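# Set the toppled can upright on the belt

## Task

Get the can lying on its side back upright, resting on one of its flat ends on the belt next to the other cans; the cans that are already standing must stay upright and roughly in place, and at the end neither gripper may be in contact with any can.

## Robot and tools

Robot: two arms, left_arm and right_arm, each with a two-finger parallel gripper and a wrist camera whose cable counts as part of the hand (cable contact equals hand contact). Two head cameras, cam_head_left and cam_head_right (each 896x504), sit on a stand behind the arms.

Frames. Scene frame: origin at table-top height, halfway between the nominal arm bases; +x points out over the table, +y toward left_arm, +z up. Actual bases: left_arm at (-0.043, +0.349, 0) m, right_arm at (+0.029, -0.254, 0) m, both turned only slightly about z. Each arm reports end_effector_position (m) and end_effector_quat_wxyz in its own base frame. The reported point lies between the finger pads, just under 1 cm behind the tips. Fingers extend along the gripper's +z and close along its y. Readings may be off by a few cm, worse at long reach.

execute_actions(actions, cameras). actions is a list of actions; each action is a list of 1 to 15 rows, one row per 1/30 s control step; if there are fewer than 15 rows the last one is repeated until step 15. Every row has 14 numbers in [-1, 1]: for left_arm dx, dy, dz, rx, ry, rz, opening, then the same seven for right_arm. The six pose numbers are an offset, not a pose: measured along that arm's current Hand target axes, from the Hand target at the start of that action (each row counts from that same start, not from the row before). Scale: 1.0 = 0.6 m for dx/dy/dz and 180 degrees for rx/ry/rz, which form a single rotation vector. Sending the same offset again moves further. Six zeros means no new pose request, though it re-requests the Hand target. opening is absolute: +1 fully open (about 87 mm pad gap), 0 roughly 31-49 mm, -0.5 about 8-21 mm, -1 closed. Always send each gripper the opening you want; a 0 is a real command. cameras: names list, ["all"], or []; an empty actions list returns all images by default, otherwise none. An unknown camera name invalidates the call.

move(target, speed, blend, opening_speed, blocking, cameras). target is one 14-number row or a list of up to 15 rows, same layout and scale as above; every row is an offset from the Hand targets at the move's start, not from the previous row. The grippers travel in straight lines and all finish together, with a 10 s cap. speed: m/s, 0.002 to 2.9, default 0.25 (rotation up to twice that in rad/s); one value or one per target. blend: corner rounding in m for lists, default 0 means stop at each target. opening_speed: rate of opening change per second on the -1..+1 scale, at least 0.2. blocking=false returns after about 0.5 s while the move continues. Moves do not avoid obstacles or the other arm; faster moves lag, overshoot and hit harder. Avoid paths passing near an arm's own base (elbow can whip round). The result adds a move: line with the ending (done, off_target, moving, held, fault) and limits (paced = pose clipped, held = steps withheld). done means at rest within 10 mm and 2 degrees; it says nothing about contact.

wait(seconds): 0 to 3600, lets the scene run with no new commands; a running move continues and may end the wait early. stop(): brakes a running move (braking needs distance). zoom_image(camera, region): camera cam_head_left or cam_head_right, region [x0, y0, x1, y1] in pixels from top-left, at most 504 by 504, of the latest image. read_manual(section): licence texts only. finished_scene(scene): ends the current scene, given its number; irreversible, so call it only once the can stands and no gripper touches a can, and call nothing else in that same reply.

Results: Hand target is the last commanded pose after clipping; next offsets count from it. The gripper often stops short; an execute_actions call re-requests it, or send the shortfall as an offset. Tool commands lists current gripper commands. grip_measured gives the gripper position on the command scale; to hold firmly, command about 0.04 below the reading at first contact. Joint positions end with the gripper from 0 (closed) to 1 (open). Joint torques are raw drive outputs with offsets and noise; joints 1-3 wrap at ±28 N m. Joint velocities may read within noise. Step readings list some end_effector_position samples during actions.

Control notes: orientation commands are clipped each step to 40 degrees from the measured orientation. Friction and gravity leave the hand low, short or tilted, especially when stretched; small moves may go sideways or not happen. Check position and tilt after each move and correct. An arm blocked by something keeps pushing until commanded back past its gripper.

Hazards: do not drop or knock anything off the table, fling a released object, slam or push hard into the table, fixtures or cans, or let the two arms, grippers or wrist cameras collide or pinch each other. Avoid strain on camera cables. Motors heat when holding loads, stretched, or pushing into unreachable poses; MOTOR HOT appears at 75 °C, at 90 °C the arm folds and is disabled, at 100 °C it goes limp. Objects may occasionally be nudged by outside disturbances.

Each tool is called after ">>>" in YAML: its name, and indented under it one key for each argument.

## Session

>>> execute_actions:
  actions: []

>>> zoom_image:
  camera: "cam_head_left"
  region: [400, 120, 652, 320]

>>> zoom_image:
  camera: "cam_head_right"
  region: [400, 120, 652, 320]

Scene clock: 0.00 s.
left_arm: end_effector_position=(+0.3310, -0.0728, +0.3318) grip_measured=+1.000 end_effector_quat_wxyz=(+0.651, +0.041, +0.756, -0.059) | right_arm: end_effector_position=(+0.3327, +0.0521, +0.3527) grip_measured=+1.000 end_effector_quat_wxyz=(+0.689, -0.091, +0.709, -0.118)
Joint positions: left_arm=[-0.278 0.926 1.03 -0.253 -0.132 -0.055 1] | right_arm=[0.424 0.917 0.979 -0.087 0.465 -0.287 1]
Joint velocities: within noise
Joint torques (N m): no reading
Motor temperatures (°C): left_arm=[25 32 35 35 24 25 25] | right_arm=[24 31 33 30 25 22 26]
Heat: left arm: 35 °C; right arm: 33 °C.
Hand target: left_arm +0.3307, -0.0727, +0.3384; +0.657, +0.040, +0.751, -0.060 | right_arm +0.3320, +0.0518, +0.3625; +0.699, -0.085, +0.701, -0.115
Tool commands: left_gripper/opening=+1.0 right_gripper/opening=+1.0

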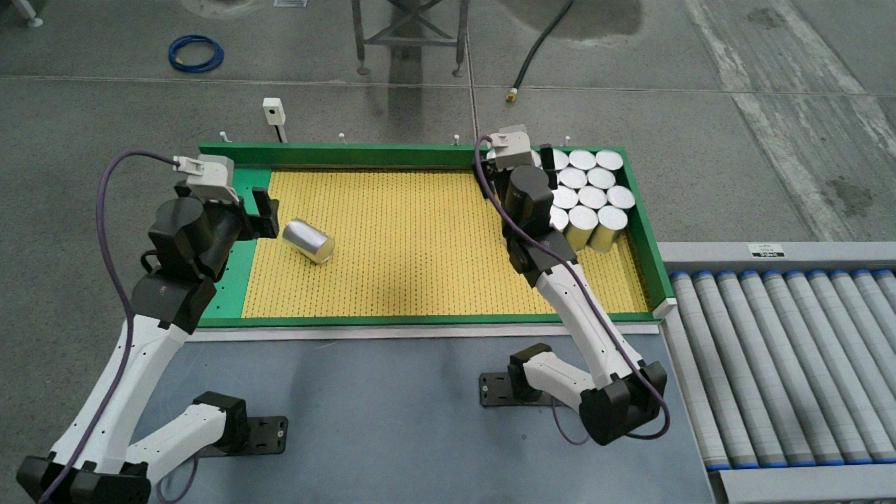

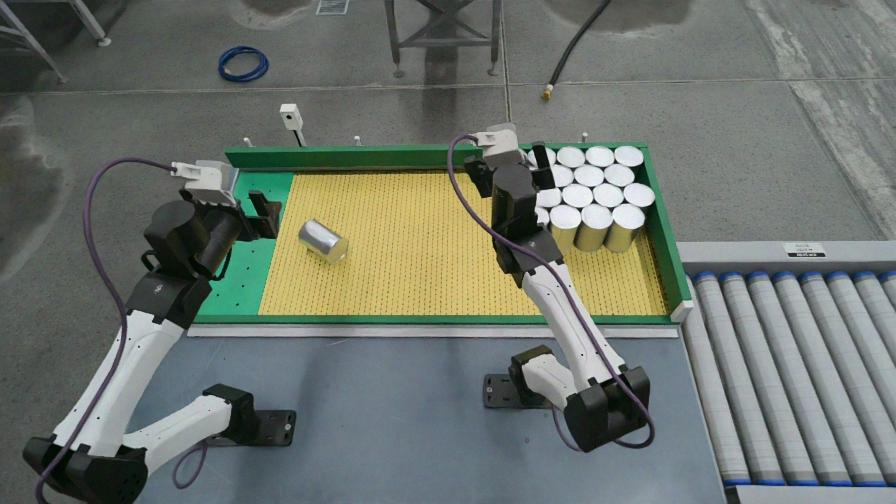

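Scaled by 2.000.

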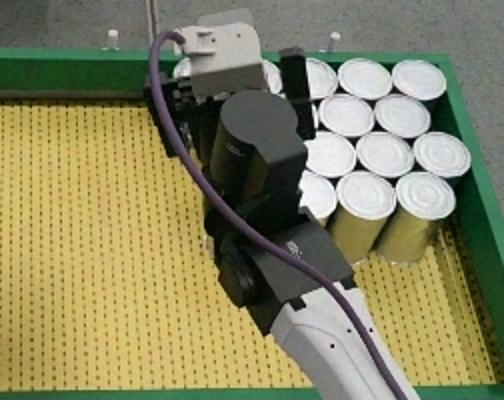

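Scaled by 2.000.

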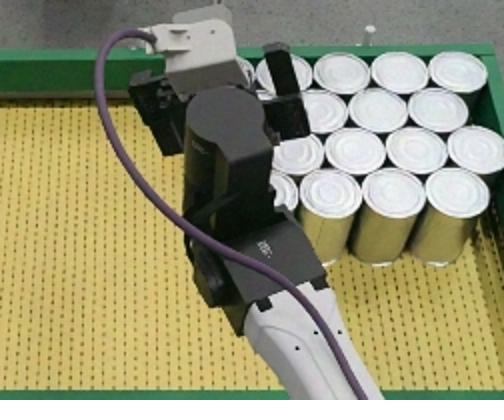

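>>> zoom_image:
  camera: "cam_head_left"
  region: [230, 160, 382, 310]

>>> zoom_image:
  camera: "cam_head_right"
  region: [240, 160, 392, 310]

Scaled by 3.316.

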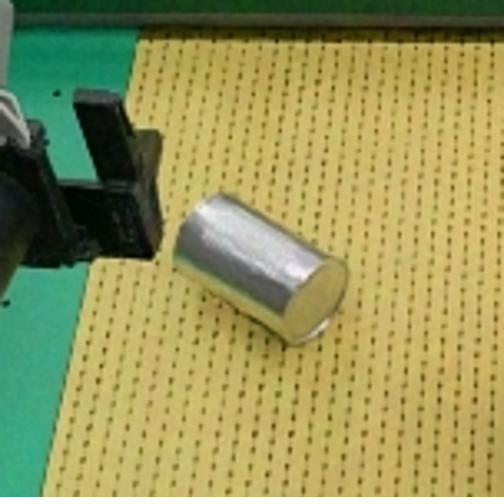

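Scaled by 3.316.

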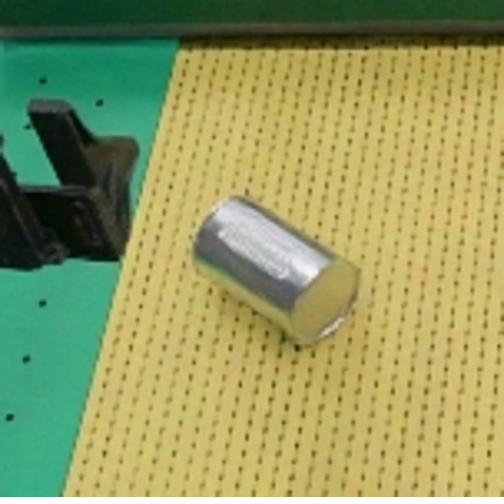

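>>> move:
  target: [0.2726,-0.0325,0.2148,-0.254,0.403,-0.272,1,0.141,-0.485,-0.112,0.267,0.078,0,1]
  cameras: ["all"]
  speed: 0.3

>>> zoom_image:
  camera: "cam_head_left"
  region: [230, 130, 382, 280]

>>> zoom_image:
  camera: "cam_head_right"
  region: [240, 130, 392, 280]

Scene clock: 35.87 s.
left_arm: end_effector_position=(+0.4284, -0.1127, +0.1547) grip_measured=+1.000 end_effector_quat_wxyz=(+0.050, -0.453, +0.889, -0.039) | right_arm: end_effector_position=(+0.2499, -0.2453, +0.3436) grip_measured=+1.000 end_effector_quat_wxyz=(+0.566, +0.219, +0.689, -0.396)
Joint positions: left_arm=[-0.172 2.284 2.414 -1.573 0.003 -1.114 1] | right_arm=[-0.575 0.951 0.977 -0.075 0.342 -0.287 1]
Joint torques (N m): left_arm=[0.31 -12.64 9.16 0.68 0.12 -0.02] | right_arm=[-0.96 -1.57 11.23 2.41 -0.01 -0.01]
Motor temperatures (°C): left_arm=[25 33 40 41 24 25 25] | right_arm=[23 31 40 36 25 22 26]
Heat: left arm: 41 °C; right arm: 40 °C.
Hand target: left_arm +0.4324, -0.1133, +0.1602; +0.001, -0.454, +0.891, +0.000 | right_arm +0.2521, -0.2482, +0.3628; +0.585, +0.220, +0.671, -0.399
Off the commanded pose: left_arm 0.007 m, 7 deg | right_arm 0.020 m, 3 deg.
joint sent to its limit (left arm) — joint 4 (wrist pitch), lower limit. The joint targets are off in orientation, not in position.
move: off_target (left_arm, right_arm)

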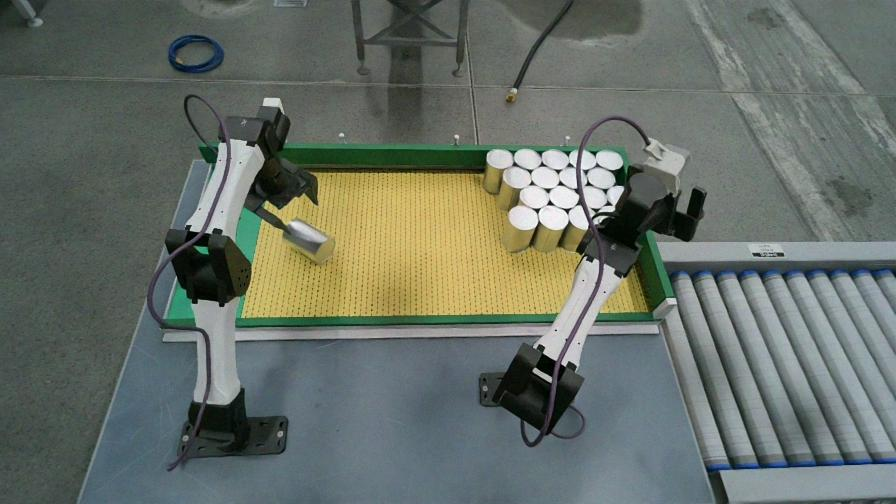

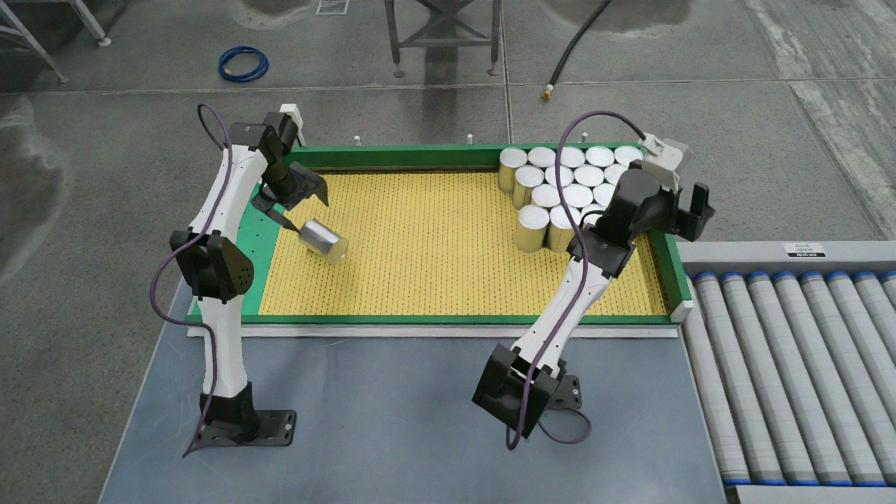

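Scaled by 3.316.

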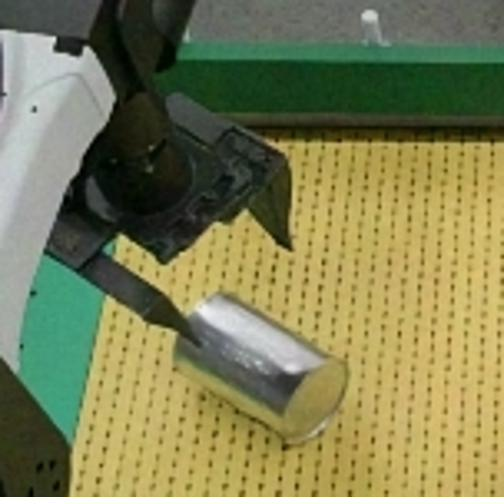

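Scaled by 3.316.

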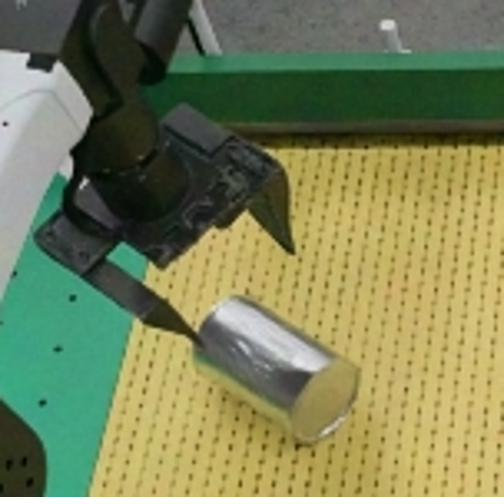

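>>> move:
  target: [-0.0107,-0.0005,0.11,0,0,0,1,0,0,0,0,0,0,1]
  cameras: ["cam_head_left"]
  speed: 0.1

>>> zoom_image:
  camera: "cam_head_left"
  region: [230, 130, 382, 280]

Scene clock: 47.30 s.
left_arm: end_effector_position=(+0.4302, -0.1110, +0.0915) grip_measured=+1.000 end_effector_quat_wxyz=(-0.010, -0.454, +0.891, +0.005) | right_arm: end_effector_position=(+0.2499, -0.2453, +0.3437) grip_measured=+1.000 end_effector_quat_wxyz=(+0.566, +0.219, +0.689, -0.396)
Joint positions: left_arm=[-0.167 2.433 2.414 -1.573 0.004 -1.11 1] | right_arm=[-0.575 0.951 0.977 -0.074 0.342 -0.287 1]
Joint torques (N m): left_arm=[0.49 -14.11 8.4 0.51 -0.05 0.11] | right_arm=[-0.96 -1.51 11.22 2.41 -0.01 -0.01]
Motor temperatures (°C): left_arm=[25 40 43 38 24 25 25] | right_arm=[23 30 41 37 25 22 26]
Heat: left arm: 43 °C; right arm: 41 °C.
Hand target: left_arm +0.4364, -0.1084, +0.0943; +0.001, -0.454, +0.891, +0.000 | right_arm +0.2521, -0.2482, +0.3629; +0.585, +0.220, +0.671, -0.399
Off the commanded pose: left_arm 0.007 m, 1 deg | right_arm 0.019 m, 3 deg.
move: done

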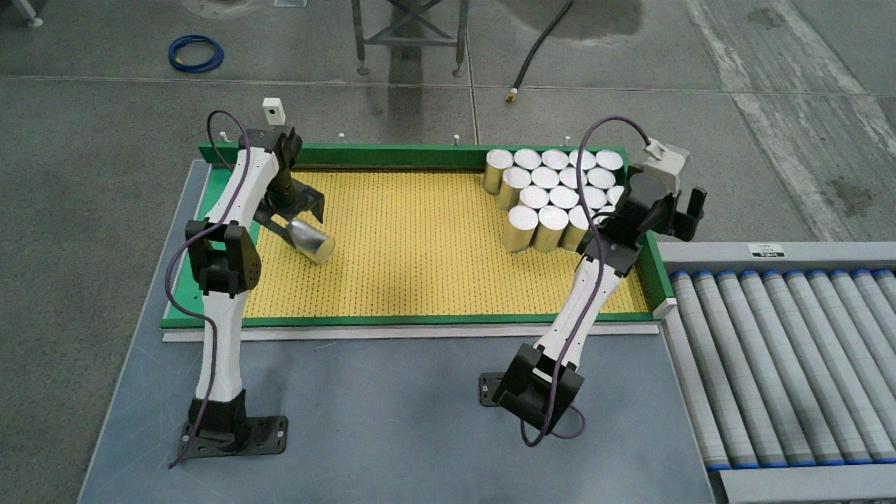

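Scaled by 3.316.

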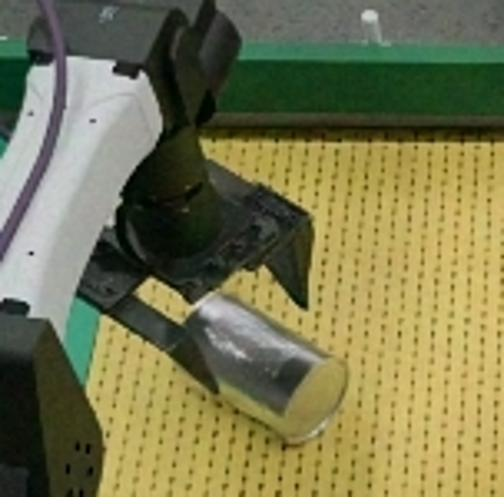

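>>> move:
  target: [-0.0083,0,0.0438,0,0,0,1,0,0,0,0,0,0,1]
  cameras: ["cam_head_left"]
  speed: 0.08

>>> zoom_image:
  camera: "cam_head_left"
  region: [230, 130, 382, 280]

Scene clock: 53.30 s.
left_arm: end_effector_position=(+0.4390, -0.1074, +0.0678) grip_measured=+1.000 end_effector_quat_wxyz=(-0.004, -0.455, +0.891, +0.000) | right_arm: end_effector_position=(+0.2499, -0.2453, +0.3437) grip_measured=+1.000 end_effector_quat_wxyz=(+0.566, +0.219, +0.689, -0.396)
Joint positions: left_arm=[-0.156 2.433 2.32 -1.463 0.004 -1.1 1] | right_arm=[-0.575 0.951 0.977 -0.074 0.342 -0.287 1]
Joint torques (N m): left_arm=[0.39 -15.73 5.09 0.63 -0.05 0.13] | right_arm=[-0.96 -1.52 11.21 2.41 -0.01 -0.01]
Heat: left arm: 44 °C; right arm: 42 °C.
Hand target: left_arm +0.4394, -0.1043, +0.0680; +0.001, -0.454, +0.891, +0.000 | right_arm +0.2521, -0.2482, +0.3629; +0.585, +0.220, +0.671, -0.399
Off the commanded pose: left_arm 0.003 m, 0 deg | right_arm 0.020 m, 3 deg.
move: done

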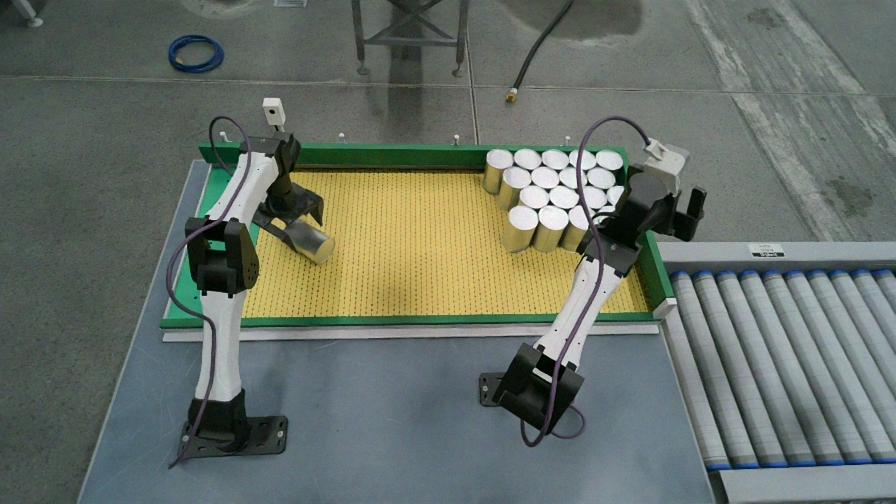

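Scaled by 3.316.

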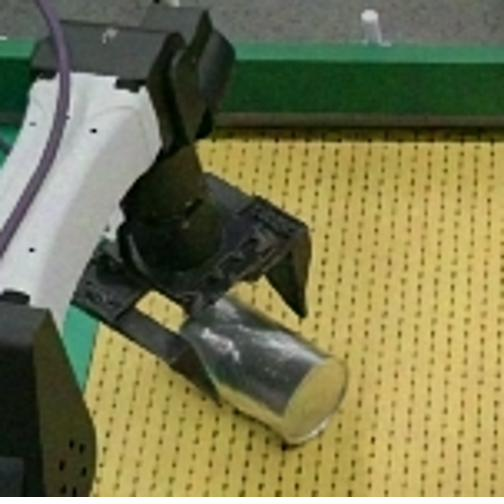

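>>> move:
  target: [0,0,0,0,0,0,0.3,0,0,0,0,0,0,1]
  cameras: ["cam_head_left"]
  opening_speed: 0.3

>>> zoom_image:
  camera: "cam_head_left"
  region: [230, 130, 382, 280]

>>> zoom_image:
  camera: "cam_head_left"
  region: [440, 130, 642, 280]

Scene clock: 58.53 s.
left_arm: end_effector_position=(+0.4394, -0.1075, +0.0678) grip_measured=+0.482 end_effector_quat_wxyz=(-0.003, -0.454, +0.891, +0.000) | right_arm: end_effector_position=(+0.2499, -0.2453, +0.3437) grip_measured=+1.000 end_effector_quat_wxyz=(+0.566, +0.219, +0.689, -0.396)
Joint positions: left_arm=[-0.156 2.433 2.32 -1.461 0.004 -1.1 0.741] | right_arm=[-0.575 0.951 0.977 -0.074 0.342 -0.287 1]
Joint torques (N m): left_arm=[0.4 -15.75 5.08 0.63 -0.04 0.13] | right_arm=[-0.96 -1.52 11.22 2.4 -0.01 -0.02]
Heat: left arm: 44 °C; right arm: 42 °C.
Hand target: left_arm +0.4394, -0.1043, +0.0680; +0.001, -0.454, +0.891, +0.000 | right_arm +0.2521, -0.2482, +0.3629; +0.585, +0.220, +0.671, -0.399
Off the commanded pose: left_arm 0.003 m, 0 deg | right_arm 0.020 m, 3 deg.
move: done

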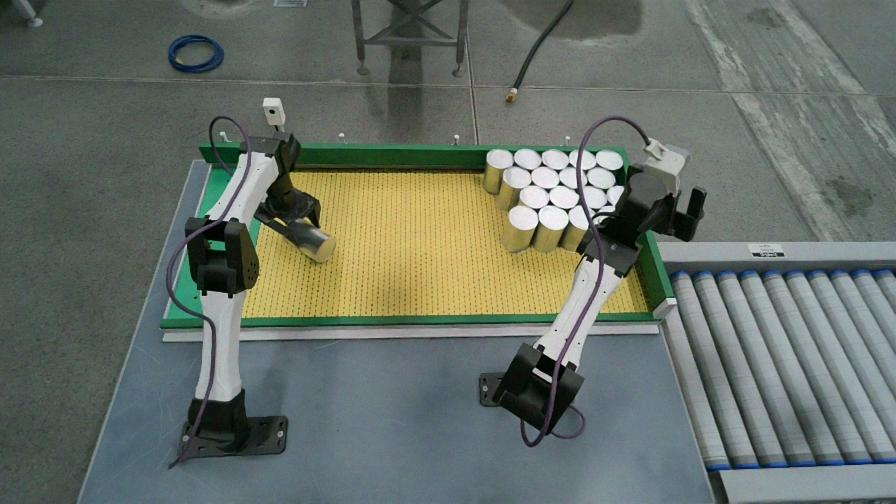

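Scaled by 3.316.

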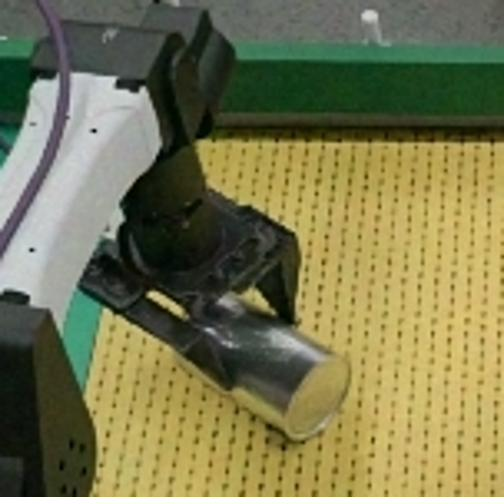

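Scaled by 2.495.

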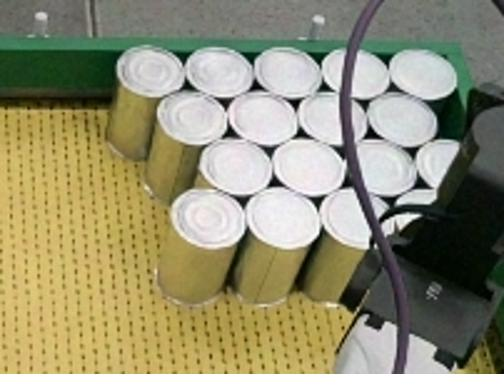

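>>> move:
  target:
    - [0.0132,0.0303,-0.2033,0,-0.139,0,0.3,0,0,0,0,0,0,1]
    - [0.2243,-0.121,-0.2367,0.1465,-0.1207,0.5468,0.3,0,0,0,0,0,0,1]
    - [0.503,-0.2722,-0.3367,0.474,-0.3908,0.3979,0.3,0,0,0,0,0,0,1]
  cameras: ["all"]
  speed: 0.28
  blend: [0.03,0.04,0]

Scene clock: 93.03 s.
left_arm: end_effector_position=(+0.3892, -0.4402, +0.2230) grip_measured=+0.482 end_effector_quat_wxyz=(+0.653, +0.282, +0.642, -0.286) | right_arm: end_effector_position=(+0.2499, -0.2453, +0.3437) grip_measured=+1.000 end_effector_quat_wxyz=(+0.566, +0.219, +0.689, -0.396)
Joint positions: left_arm=[-0.855 1.906 1.248 0.675 -0.027 0.002 0.741] | right_arm=[-0.575 0.951 0.977 -0.074 0.342 -0.287 1]
Joint torques (N m): left_arm=[-0.13 -12.92 8.84 3.78 -0.01 0.11] | right_arm=[-0.96 -1.52 11.21 2.42 0 -0.01]
Motor temperatures (°C): left_arm=[25 56 42 39 24 25 26] | right_arm=[23 30 45 38 25 22 26]
Heat: left arm: 56 °C; right arm: 45 °C.
Hand target: left_arm +0.3937, -0.4445, +0.2698; +0.703, +0.257, +0.589, -0.305 | right_arm +0.2521, -0.2482, +0.3629; +0.585, +0.220, +0.671, -0.399
Off the commanded pose: left_arm 0.047 m, 9 deg | right_arm 0.020 m, 3 deg.
move: off_target (left_arm)

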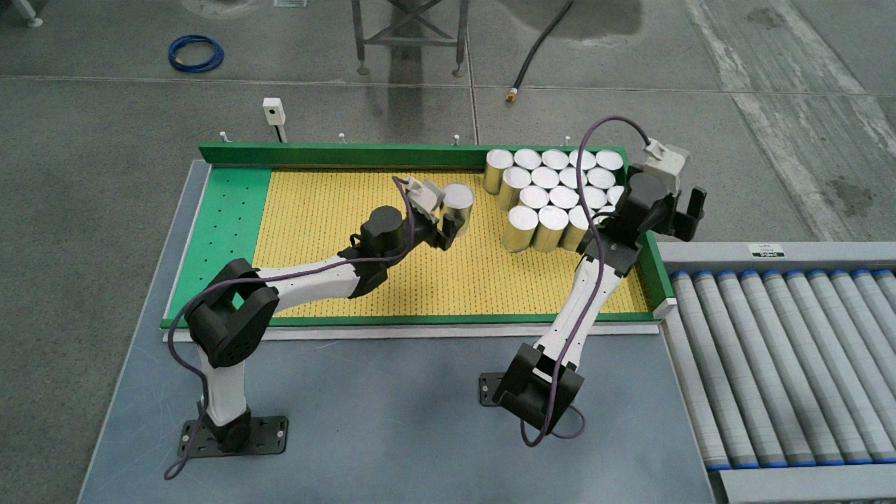

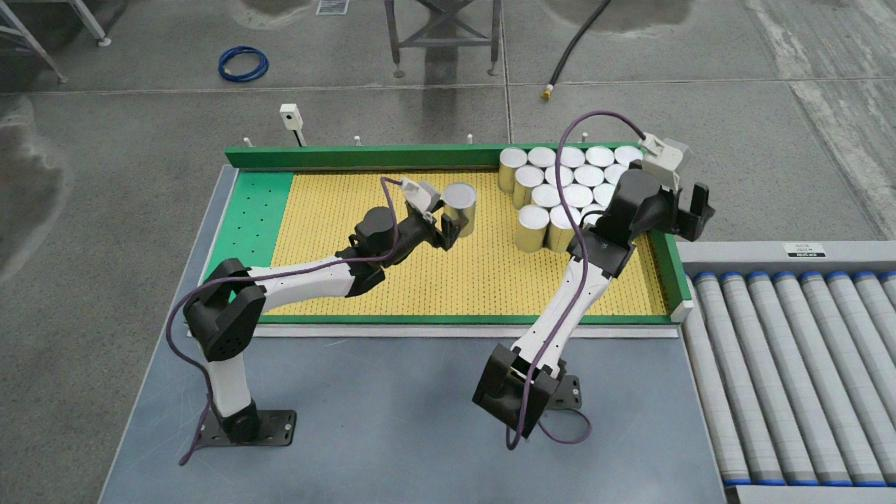

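>>> move:
  target: [0.1827,-0.0389,0.0476,0,0,0,0.3,0,0,0,0,0,0,1]
  cameras: ["all"]
  speed: 0.12

>>> zoom_image:
  camera: "cam_head_left"
  region: [400, 140, 552, 290]

Scene clock: 102.80 s.
left_arm: end_effector_position=(+0.3965, -0.4765, +0.1031) grip_measured=+0.482 end_effector_quat_wxyz=(+0.642, +0.288, +0.654, -0.278) | right_arm: end_effector_position=(+0.2499, -0.2453, +0.3437) grip_measured=+1.000 end_effector_quat_wxyz=(+0.566, +0.219, +0.689, -0.396)
Joint positions: left_arm=[-0.898 2.246 1.268 0.957 -0.074 0.006 0.741] | right_arm=[-0.575 0.951 0.977 -0.074 0.342 -0.287 1]
Joint torques (N m): left_arm=[-0.46 -14.72 11.88 3.77 -0.02 0.13] | right_arm=[-0.98 -1.52 11.22 2.41 -0.01 -0.02]
Motor temperatures (°C): left_arm=[25 57 43 45 24 25 26] | right_arm=[23 30 45 38 25 22 26]
Heat: left arm: 57 °C; right arm: 45 °C.
Hand target: left_arm +0.4088, -0.4949, +0.1666; +0.702, +0.257, +0.589, -0.305 | right_arm +0.2521, -0.2482, +0.3629; +0.585, +0.220, +0.671, -0.399
Off the commanded pose: left_arm 0.067 m, 11 deg | right_arm 0.020 m, 3 deg.
move: off_target (left_arm)

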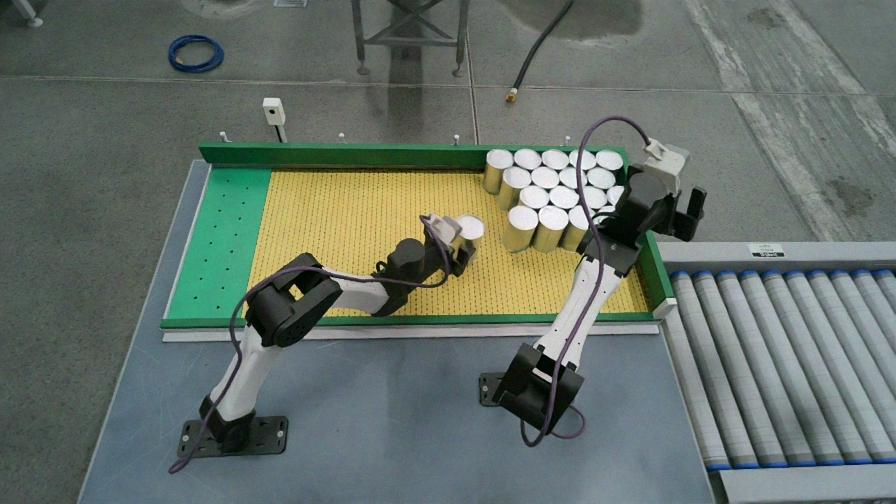

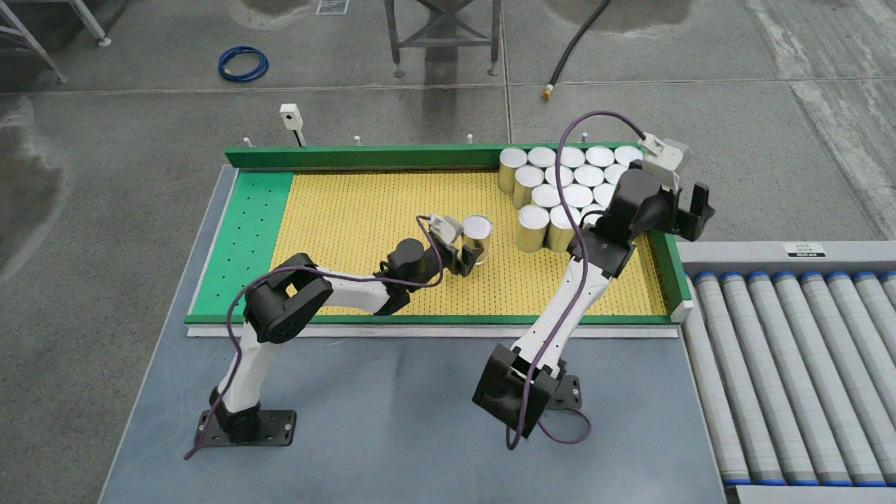

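Scaled by 3.316.

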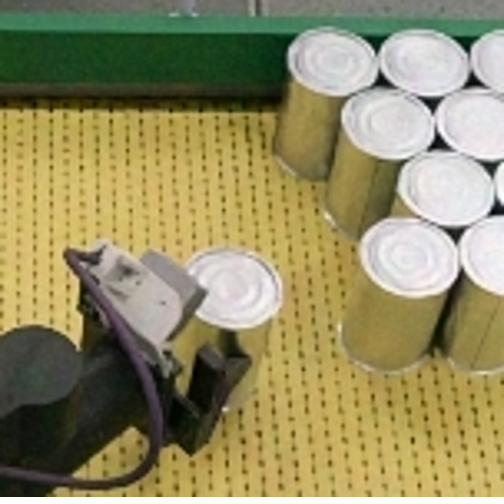

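>>> move:
  target: [0.0497,0,0.0422,0,0,0,0.3,0,0,0,0,0,0,1]
  cameras: ["cam_head_left"]
  speed: 0.06

>>> zoom_image:
  camera: "cam_head_left"
  region: [400, 140, 552, 290]

Scene clock: 110.60 s.
left_arm: end_effector_position=(+0.4169, -0.5022, +0.0845) grip_measured=+0.482 end_effector_quat_wxyz=(+0.650, +0.284, +0.646, -0.282) | right_arm: end_effector_position=(+0.2499, -0.2453, +0.3437) grip_measured=+1.000 end_effector_quat_wxyz=(+0.566, +0.219, +0.689, -0.396)
Joint positions: left_arm=[-0.898 2.399 1.434 0.969 -0.074 0.006 0.741] | right_arm=[-0.575 0.951 0.977 -0.074 0.342 -0.287 1]
Joint torques (N m): left_arm=[-0.03 -15.88 11.7 3.5 0.05 0.13] | right_arm=[-0.96 -1.52 11.23 2.41 -0.01 -0.01]
Motor temperatures (°C): left_arm=[25 57 45 49 24 25 26] | right_arm=[23 30 46 38 25 22 26]
Heat: left arm: 57 °C; right arm: 46 °C.
Hand target: left_arm +0.4293, -0.5169, +0.1416; +0.702, +0.257, +0.589, -0.305 | right_arm +0.2521, -0.2482, +0.3628; +0.585, +0.220, +0.671, -0.399
Off the commanded pose: left_arm 0.060 m, 10 deg | right_arm 0.020 m, 3 deg.
move: off_target (left_arm)

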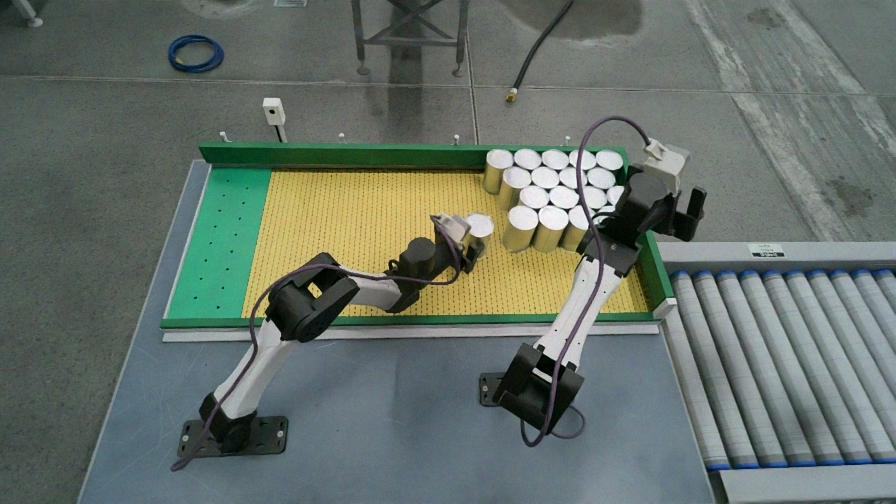

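Scaled by 3.316.

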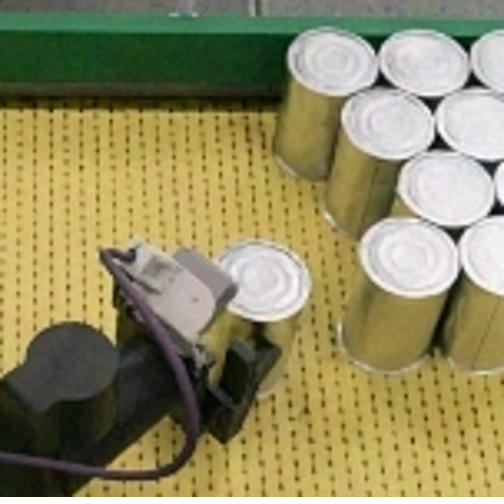

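>>> move:
  target: [0.0328,0,-0.0058,0,0.01,0,0.3,0,0,0,0,0,0,1]
  cameras: []
  speed: 0.06

Scene clock: 113.33 s.
left_arm: end_effector_position=(+0.4198, -0.5058, +0.0822) grip_measured=+0.482 end_effector_quat_wxyz=(+0.655, +0.282, +0.640, -0.285) | right_arm: end_effector_position=(+0.2499, -0.2453, +0.3437) grip_measured=+1.000 end_effector_quat_wxyz=(+0.566, +0.219, +0.689, -0.396)
Joint positions: left_arm=[-0.898 2.426 1.457 0.991 -0.074 0.006 0.741] | right_arm=[-0.575 0.951 0.977 -0.074 0.342 -0.287 1]
Joint torques (N m): left_arm=[-0.02 -14.98 10.86 3.18 0.05 0.11] | right_arm=[-0.99 -1.54 11.21 2.41 -0.01 -0.01]
Motor temperatures (°C): left_arm=[25 57 46 50 24 25 26] | right_arm=[23 30 46 38 25 22 26]
Heat: left arm: 57 °C; right arm: 46 °C.
Hand target: left_arm +0.4293, -0.5169, +0.1217; +0.693, +0.262, +0.600, -0.301 | right_arm +0.2521, -0.2482, +0.3628; +0.585, +0.220, +0.671, -0.399
Off the commanded pose: left_arm 0.042 m, 7 deg | right_arm 0.019 m, 3 deg.
move: off_target (left_arm)

>>> move:
  target: [0.0315,0.0008,-0.0152,0,0.011,0,0.3,0,0,0,0,0,0,1]
  cameras: ["cam_head_left","cam_head_right"]
  speed: 0.06

>>> zoom_image:
  camera: "cam_head_left"
  region: [400, 140, 552, 290]

>>> zoom_image:
  camera: "cam_head_right"
  region: [410, 140, 562, 290]

Scene clock: 119.10 s.
left_arm: end_effector_position=(+0.4202, -0.5063, +0.0812) grip_measured=+0.482 end_effector_quat_wxyz=(+0.660, +0.279, +0.635, -0.287) | right_arm: end_effector_position=(+0.2499, -0.2453, +0.3437) grip_measured=+1.000 end_effector_quat_wxyz=(+0.566, +0.219, +0.689, -0.396)
Joint positions: left_arm=[-0.898 2.439 1.457 1.019 -0.074 0.006 0.741] | right_arm=[-0.575 0.951 0.977 -0.074 0.342 -0.287 1]
Joint torques (N m): left_arm=[0.01 -14.34 8.95 2.91 0.06 0.1] | right_arm=[-0.96 -1.54 11.22 2.41 -0.01 0]
Motor temperatures (°C): left_arm=[25 56 46 50 24 25 26] | right_arm=[23 30 46 38 25 22 26]
Heat: left arm: 56 °C; right arm: 46 °C.
Hand target: left_arm +0.4254, -0.5119, +0.1017; +0.683, +0.267, +0.612, -0.297 | right_arm +0.2521, -0.2482, +0.3628; +0.585, +0.220, +0.671, -0.399
Off the commanded pose: left_arm 0.022 m, 4 deg | right_arm 0.019 m, 3 deg.
move: off_target (left_arm)

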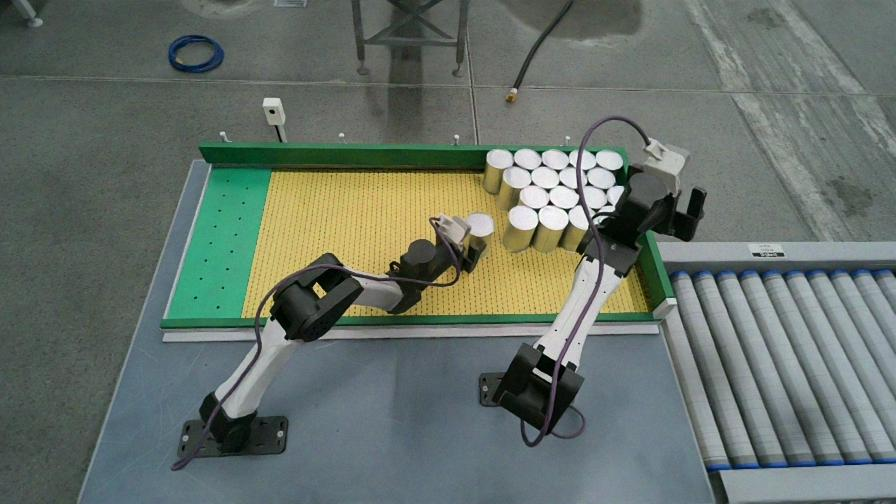

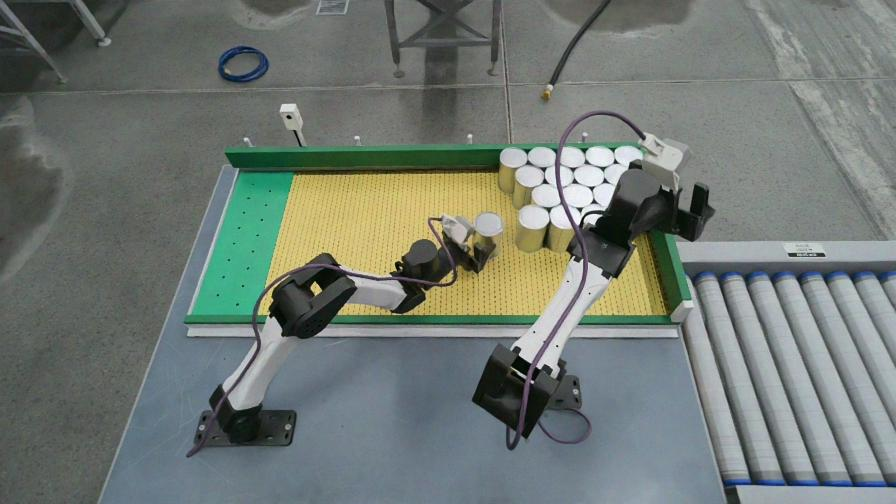

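Scaled by 3.316.

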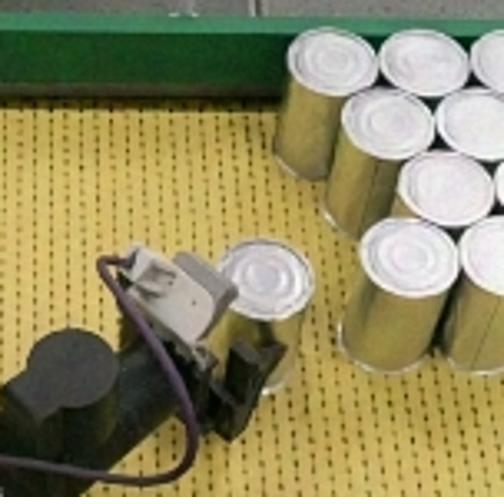

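Scaled by 3.316.

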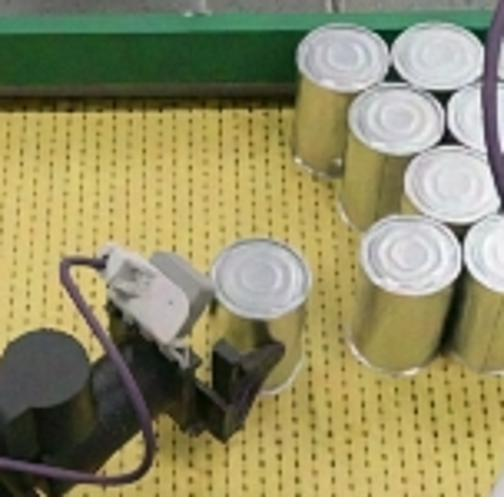

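>>> move:
  target: [0,0,0,0,0,0,1,0,0,0,0,0,0,1]
  cameras: ["cam_head_left"]
  opening_speed: 0.4

>>> zoom_image:
  camera: "cam_head_left"
  region: [400, 140, 552, 290]

Scene clock: 127.53 s.
left_arm: end_effector_position=(+0.4208, -0.5070, +0.0893) grip_measured=+1.000 end_effector_quat_wxyz=(+0.670, +0.273, +0.625, -0.292) | right_arm: end_effector_position=(+0.2499, -0.2453, +0.3437) grip_measured=+1.000 end_effector_quat_wxyz=(+0.566, +0.219, +0.689, -0.396)
Joint positions: left_arm=[-0.898 2.439 1.457 1.051 -0.074 0.006 1] | right_arm=[-0.575 0.951 0.977 -0.074 0.342 -0.287 1]
Joint torques (N m): left_arm=[0.01 -14.09 9.24 2.51 0.06 0.09] | right_arm=[-0.95 -1.51 11.22 2.41 -0.01 -0.01]
Motor temperatures (°C): left_arm=[25 58 46 51 24 25 26] | right_arm=[23 30 46 39 25 22 26]
Heat: left arm: 58 °C; right arm: 46 °C.
Hand target: left_arm +0.4254, -0.5119, +0.1018; +0.683, +0.267, +0.612, -0.297 | right_arm +0.2521, -0.2482, +0.3628; +0.585, +0.220, +0.671, -0.399
Off the commanded pose: left_arm 0.014 m, 2 deg | right_arm 0.019 m, 3 deg.
move: done

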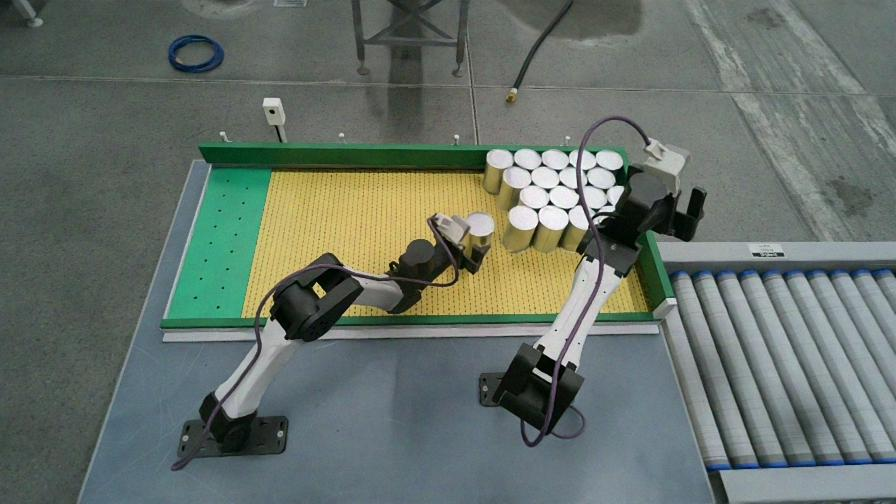

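Scaled by 3.316.

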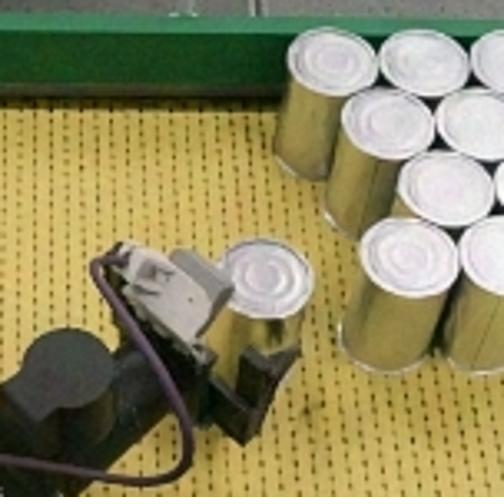

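>>> move:
  target: [-0.052,0.0005,-0.246,0,0,0,1,0,0,0,0,0,0,1]
  cameras: ["cam_head_left","cam_head_right"]
  speed: 0.12

>>> zoom_image:
  camera: "cam_head_left"
  region: [400, 140, 652, 290]

Scene clock: 132.07 s.
left_arm: end_effector_position=(+0.3262, -0.4030, +0.0976) grip_measured=+1.000 end_effector_quat_wxyz=(+0.668, +0.274, +0.628, -0.291) | right_arm: end_effector_position=(+0.2499, -0.2453, +0.3437) grip_measured=+1.000 end_effector_quat_wxyz=(+0.566, +0.219, +0.689, -0.396)
Joint positions: left_arm=[-0.925 2.07 0.76 1.372 -0.102 0.007 1] | right_arm=[-0.575 0.951 0.977 -0.074 0.342 -0.287 1]
Joint torques (N m): left_arm=[-0.47 -13.63 4 2.61 0 0.12] | right_arm=[-0.95 -1.54 11.21 2.4 -0.01 -0.01]
Motor temperatures (°C): left_arm=[25 59 45 50 24 25 26] | right_arm=[23 30 47 39 25 22 26]
Heat: left arm: 59 °C; right arm: 47 °C.
Hand target: left_arm +0.3234, -0.4017, +0.1168; +0.683, +0.267, +0.612, -0.297 | right_arm +0.2521, -0.2482, +0.3628; +0.585, +0.220, +0.671, -0.399
Off the commanded pose: left_arm 0.019 m, 3 deg | right_arm 0.019 m, 3 deg.
move: off_target (left_arm)

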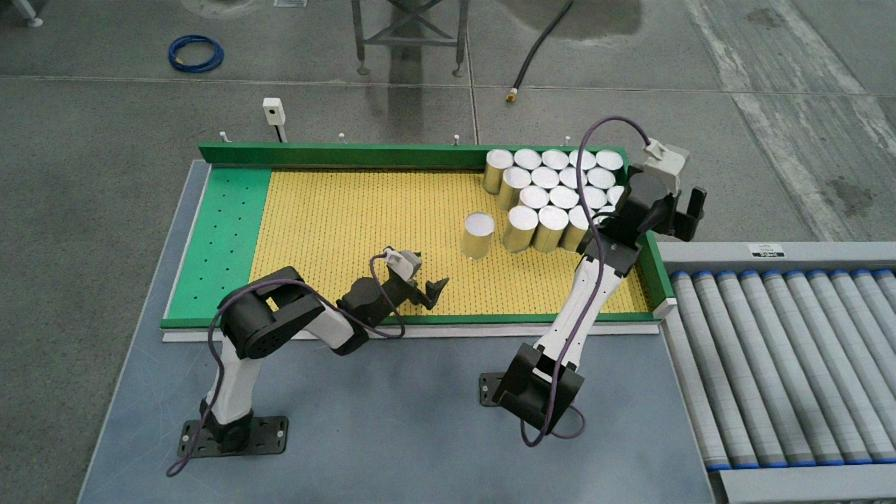

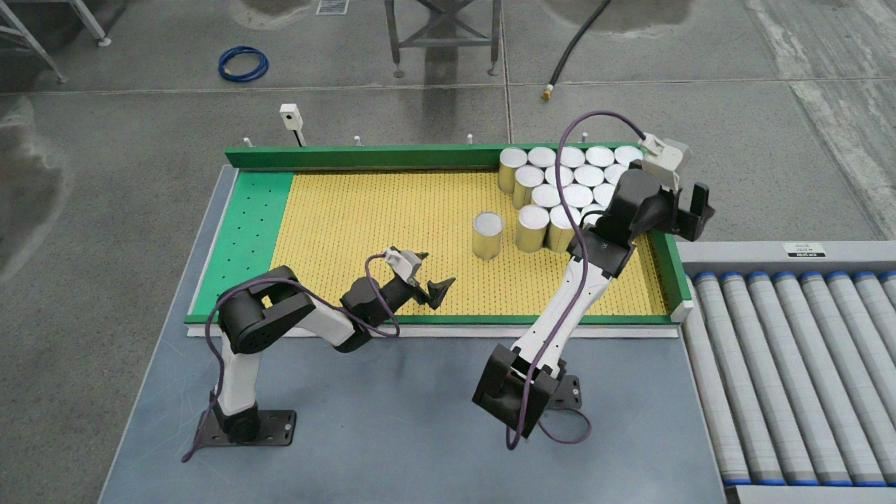

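Scaled by 2.000.

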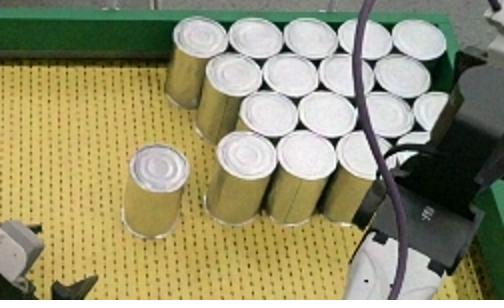

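>>> execute_actions:
  actions: []

Scene clock: 141.60 s.
left_arm: end_effector_position=(+0.3262, -0.4030, +0.0976) grip_measured=+1.000 end_effector_quat_wxyz=(+0.668, +0.274, +0.628, -0.291) | right_arm: end_effector_position=(+0.2499, -0.2453, +0.3437) grip_measured=+1.000 end_effector_quat_wxyz=(+0.566, +0.219, +0.689, -0.396)
Joint positions: left_arm=[-0.925 2.07 0.76 1.372 -0.102 0.007 1] | right_arm=[-0.575 0.951 0.977 -0.074 0.342 -0.287 1]
Joint velocities: within noise
Joint torques (N m): left_arm=[-0.47 -13.61 4 2.62 -0.01 0.11] | right_arm=[-0.99 -1.55 11.21 2.41 -0.01 -0.01]
Motor temperatures (°C): left_arm=[25 61 44 49 24 25 26] | right_arm=[23 30 47 39 25 22 26]
Heat: left arm: 61 °C; right arm: 47 °C.
Hand target: left_arm +0.3233, -0.4018, +0.1167; +0.683, +0.267, +0.612, -0.297 | right_arm +0.2521, -0.2482, +0.3628; +0.585, +0.220, +0.671, -0.399
Tool commands: left_gripper/opening=+1.0 right_gripper/opening=+1.0
Off the commanded pose: left_arm 0.019 m, 3 deg | right_arm 0.019 m, 3 deg.

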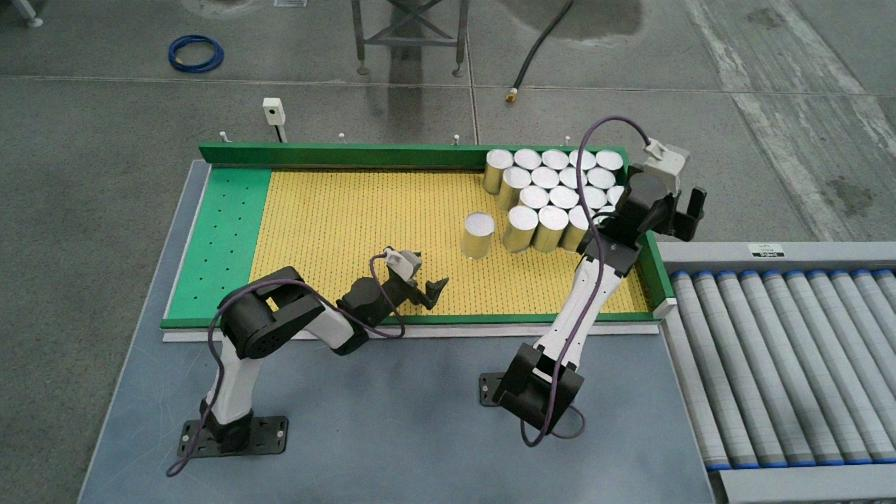

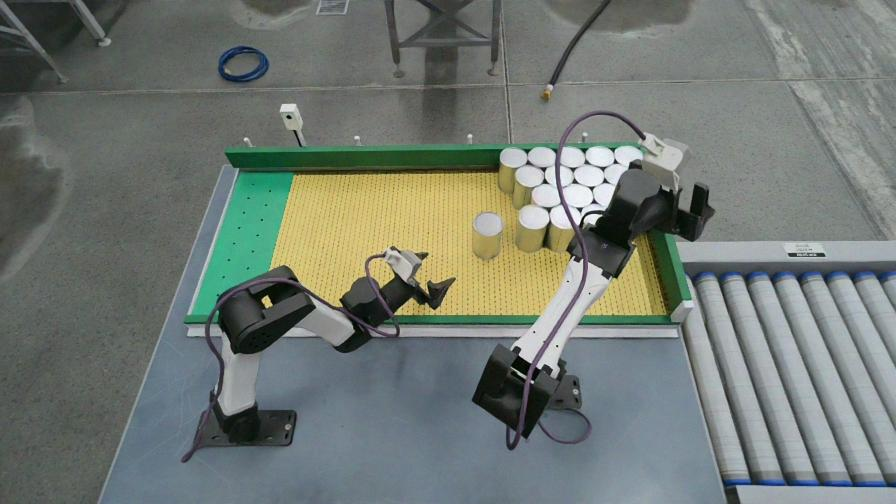

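>>> finished_scene:
  scene: 2

The scene is finished: the task was done.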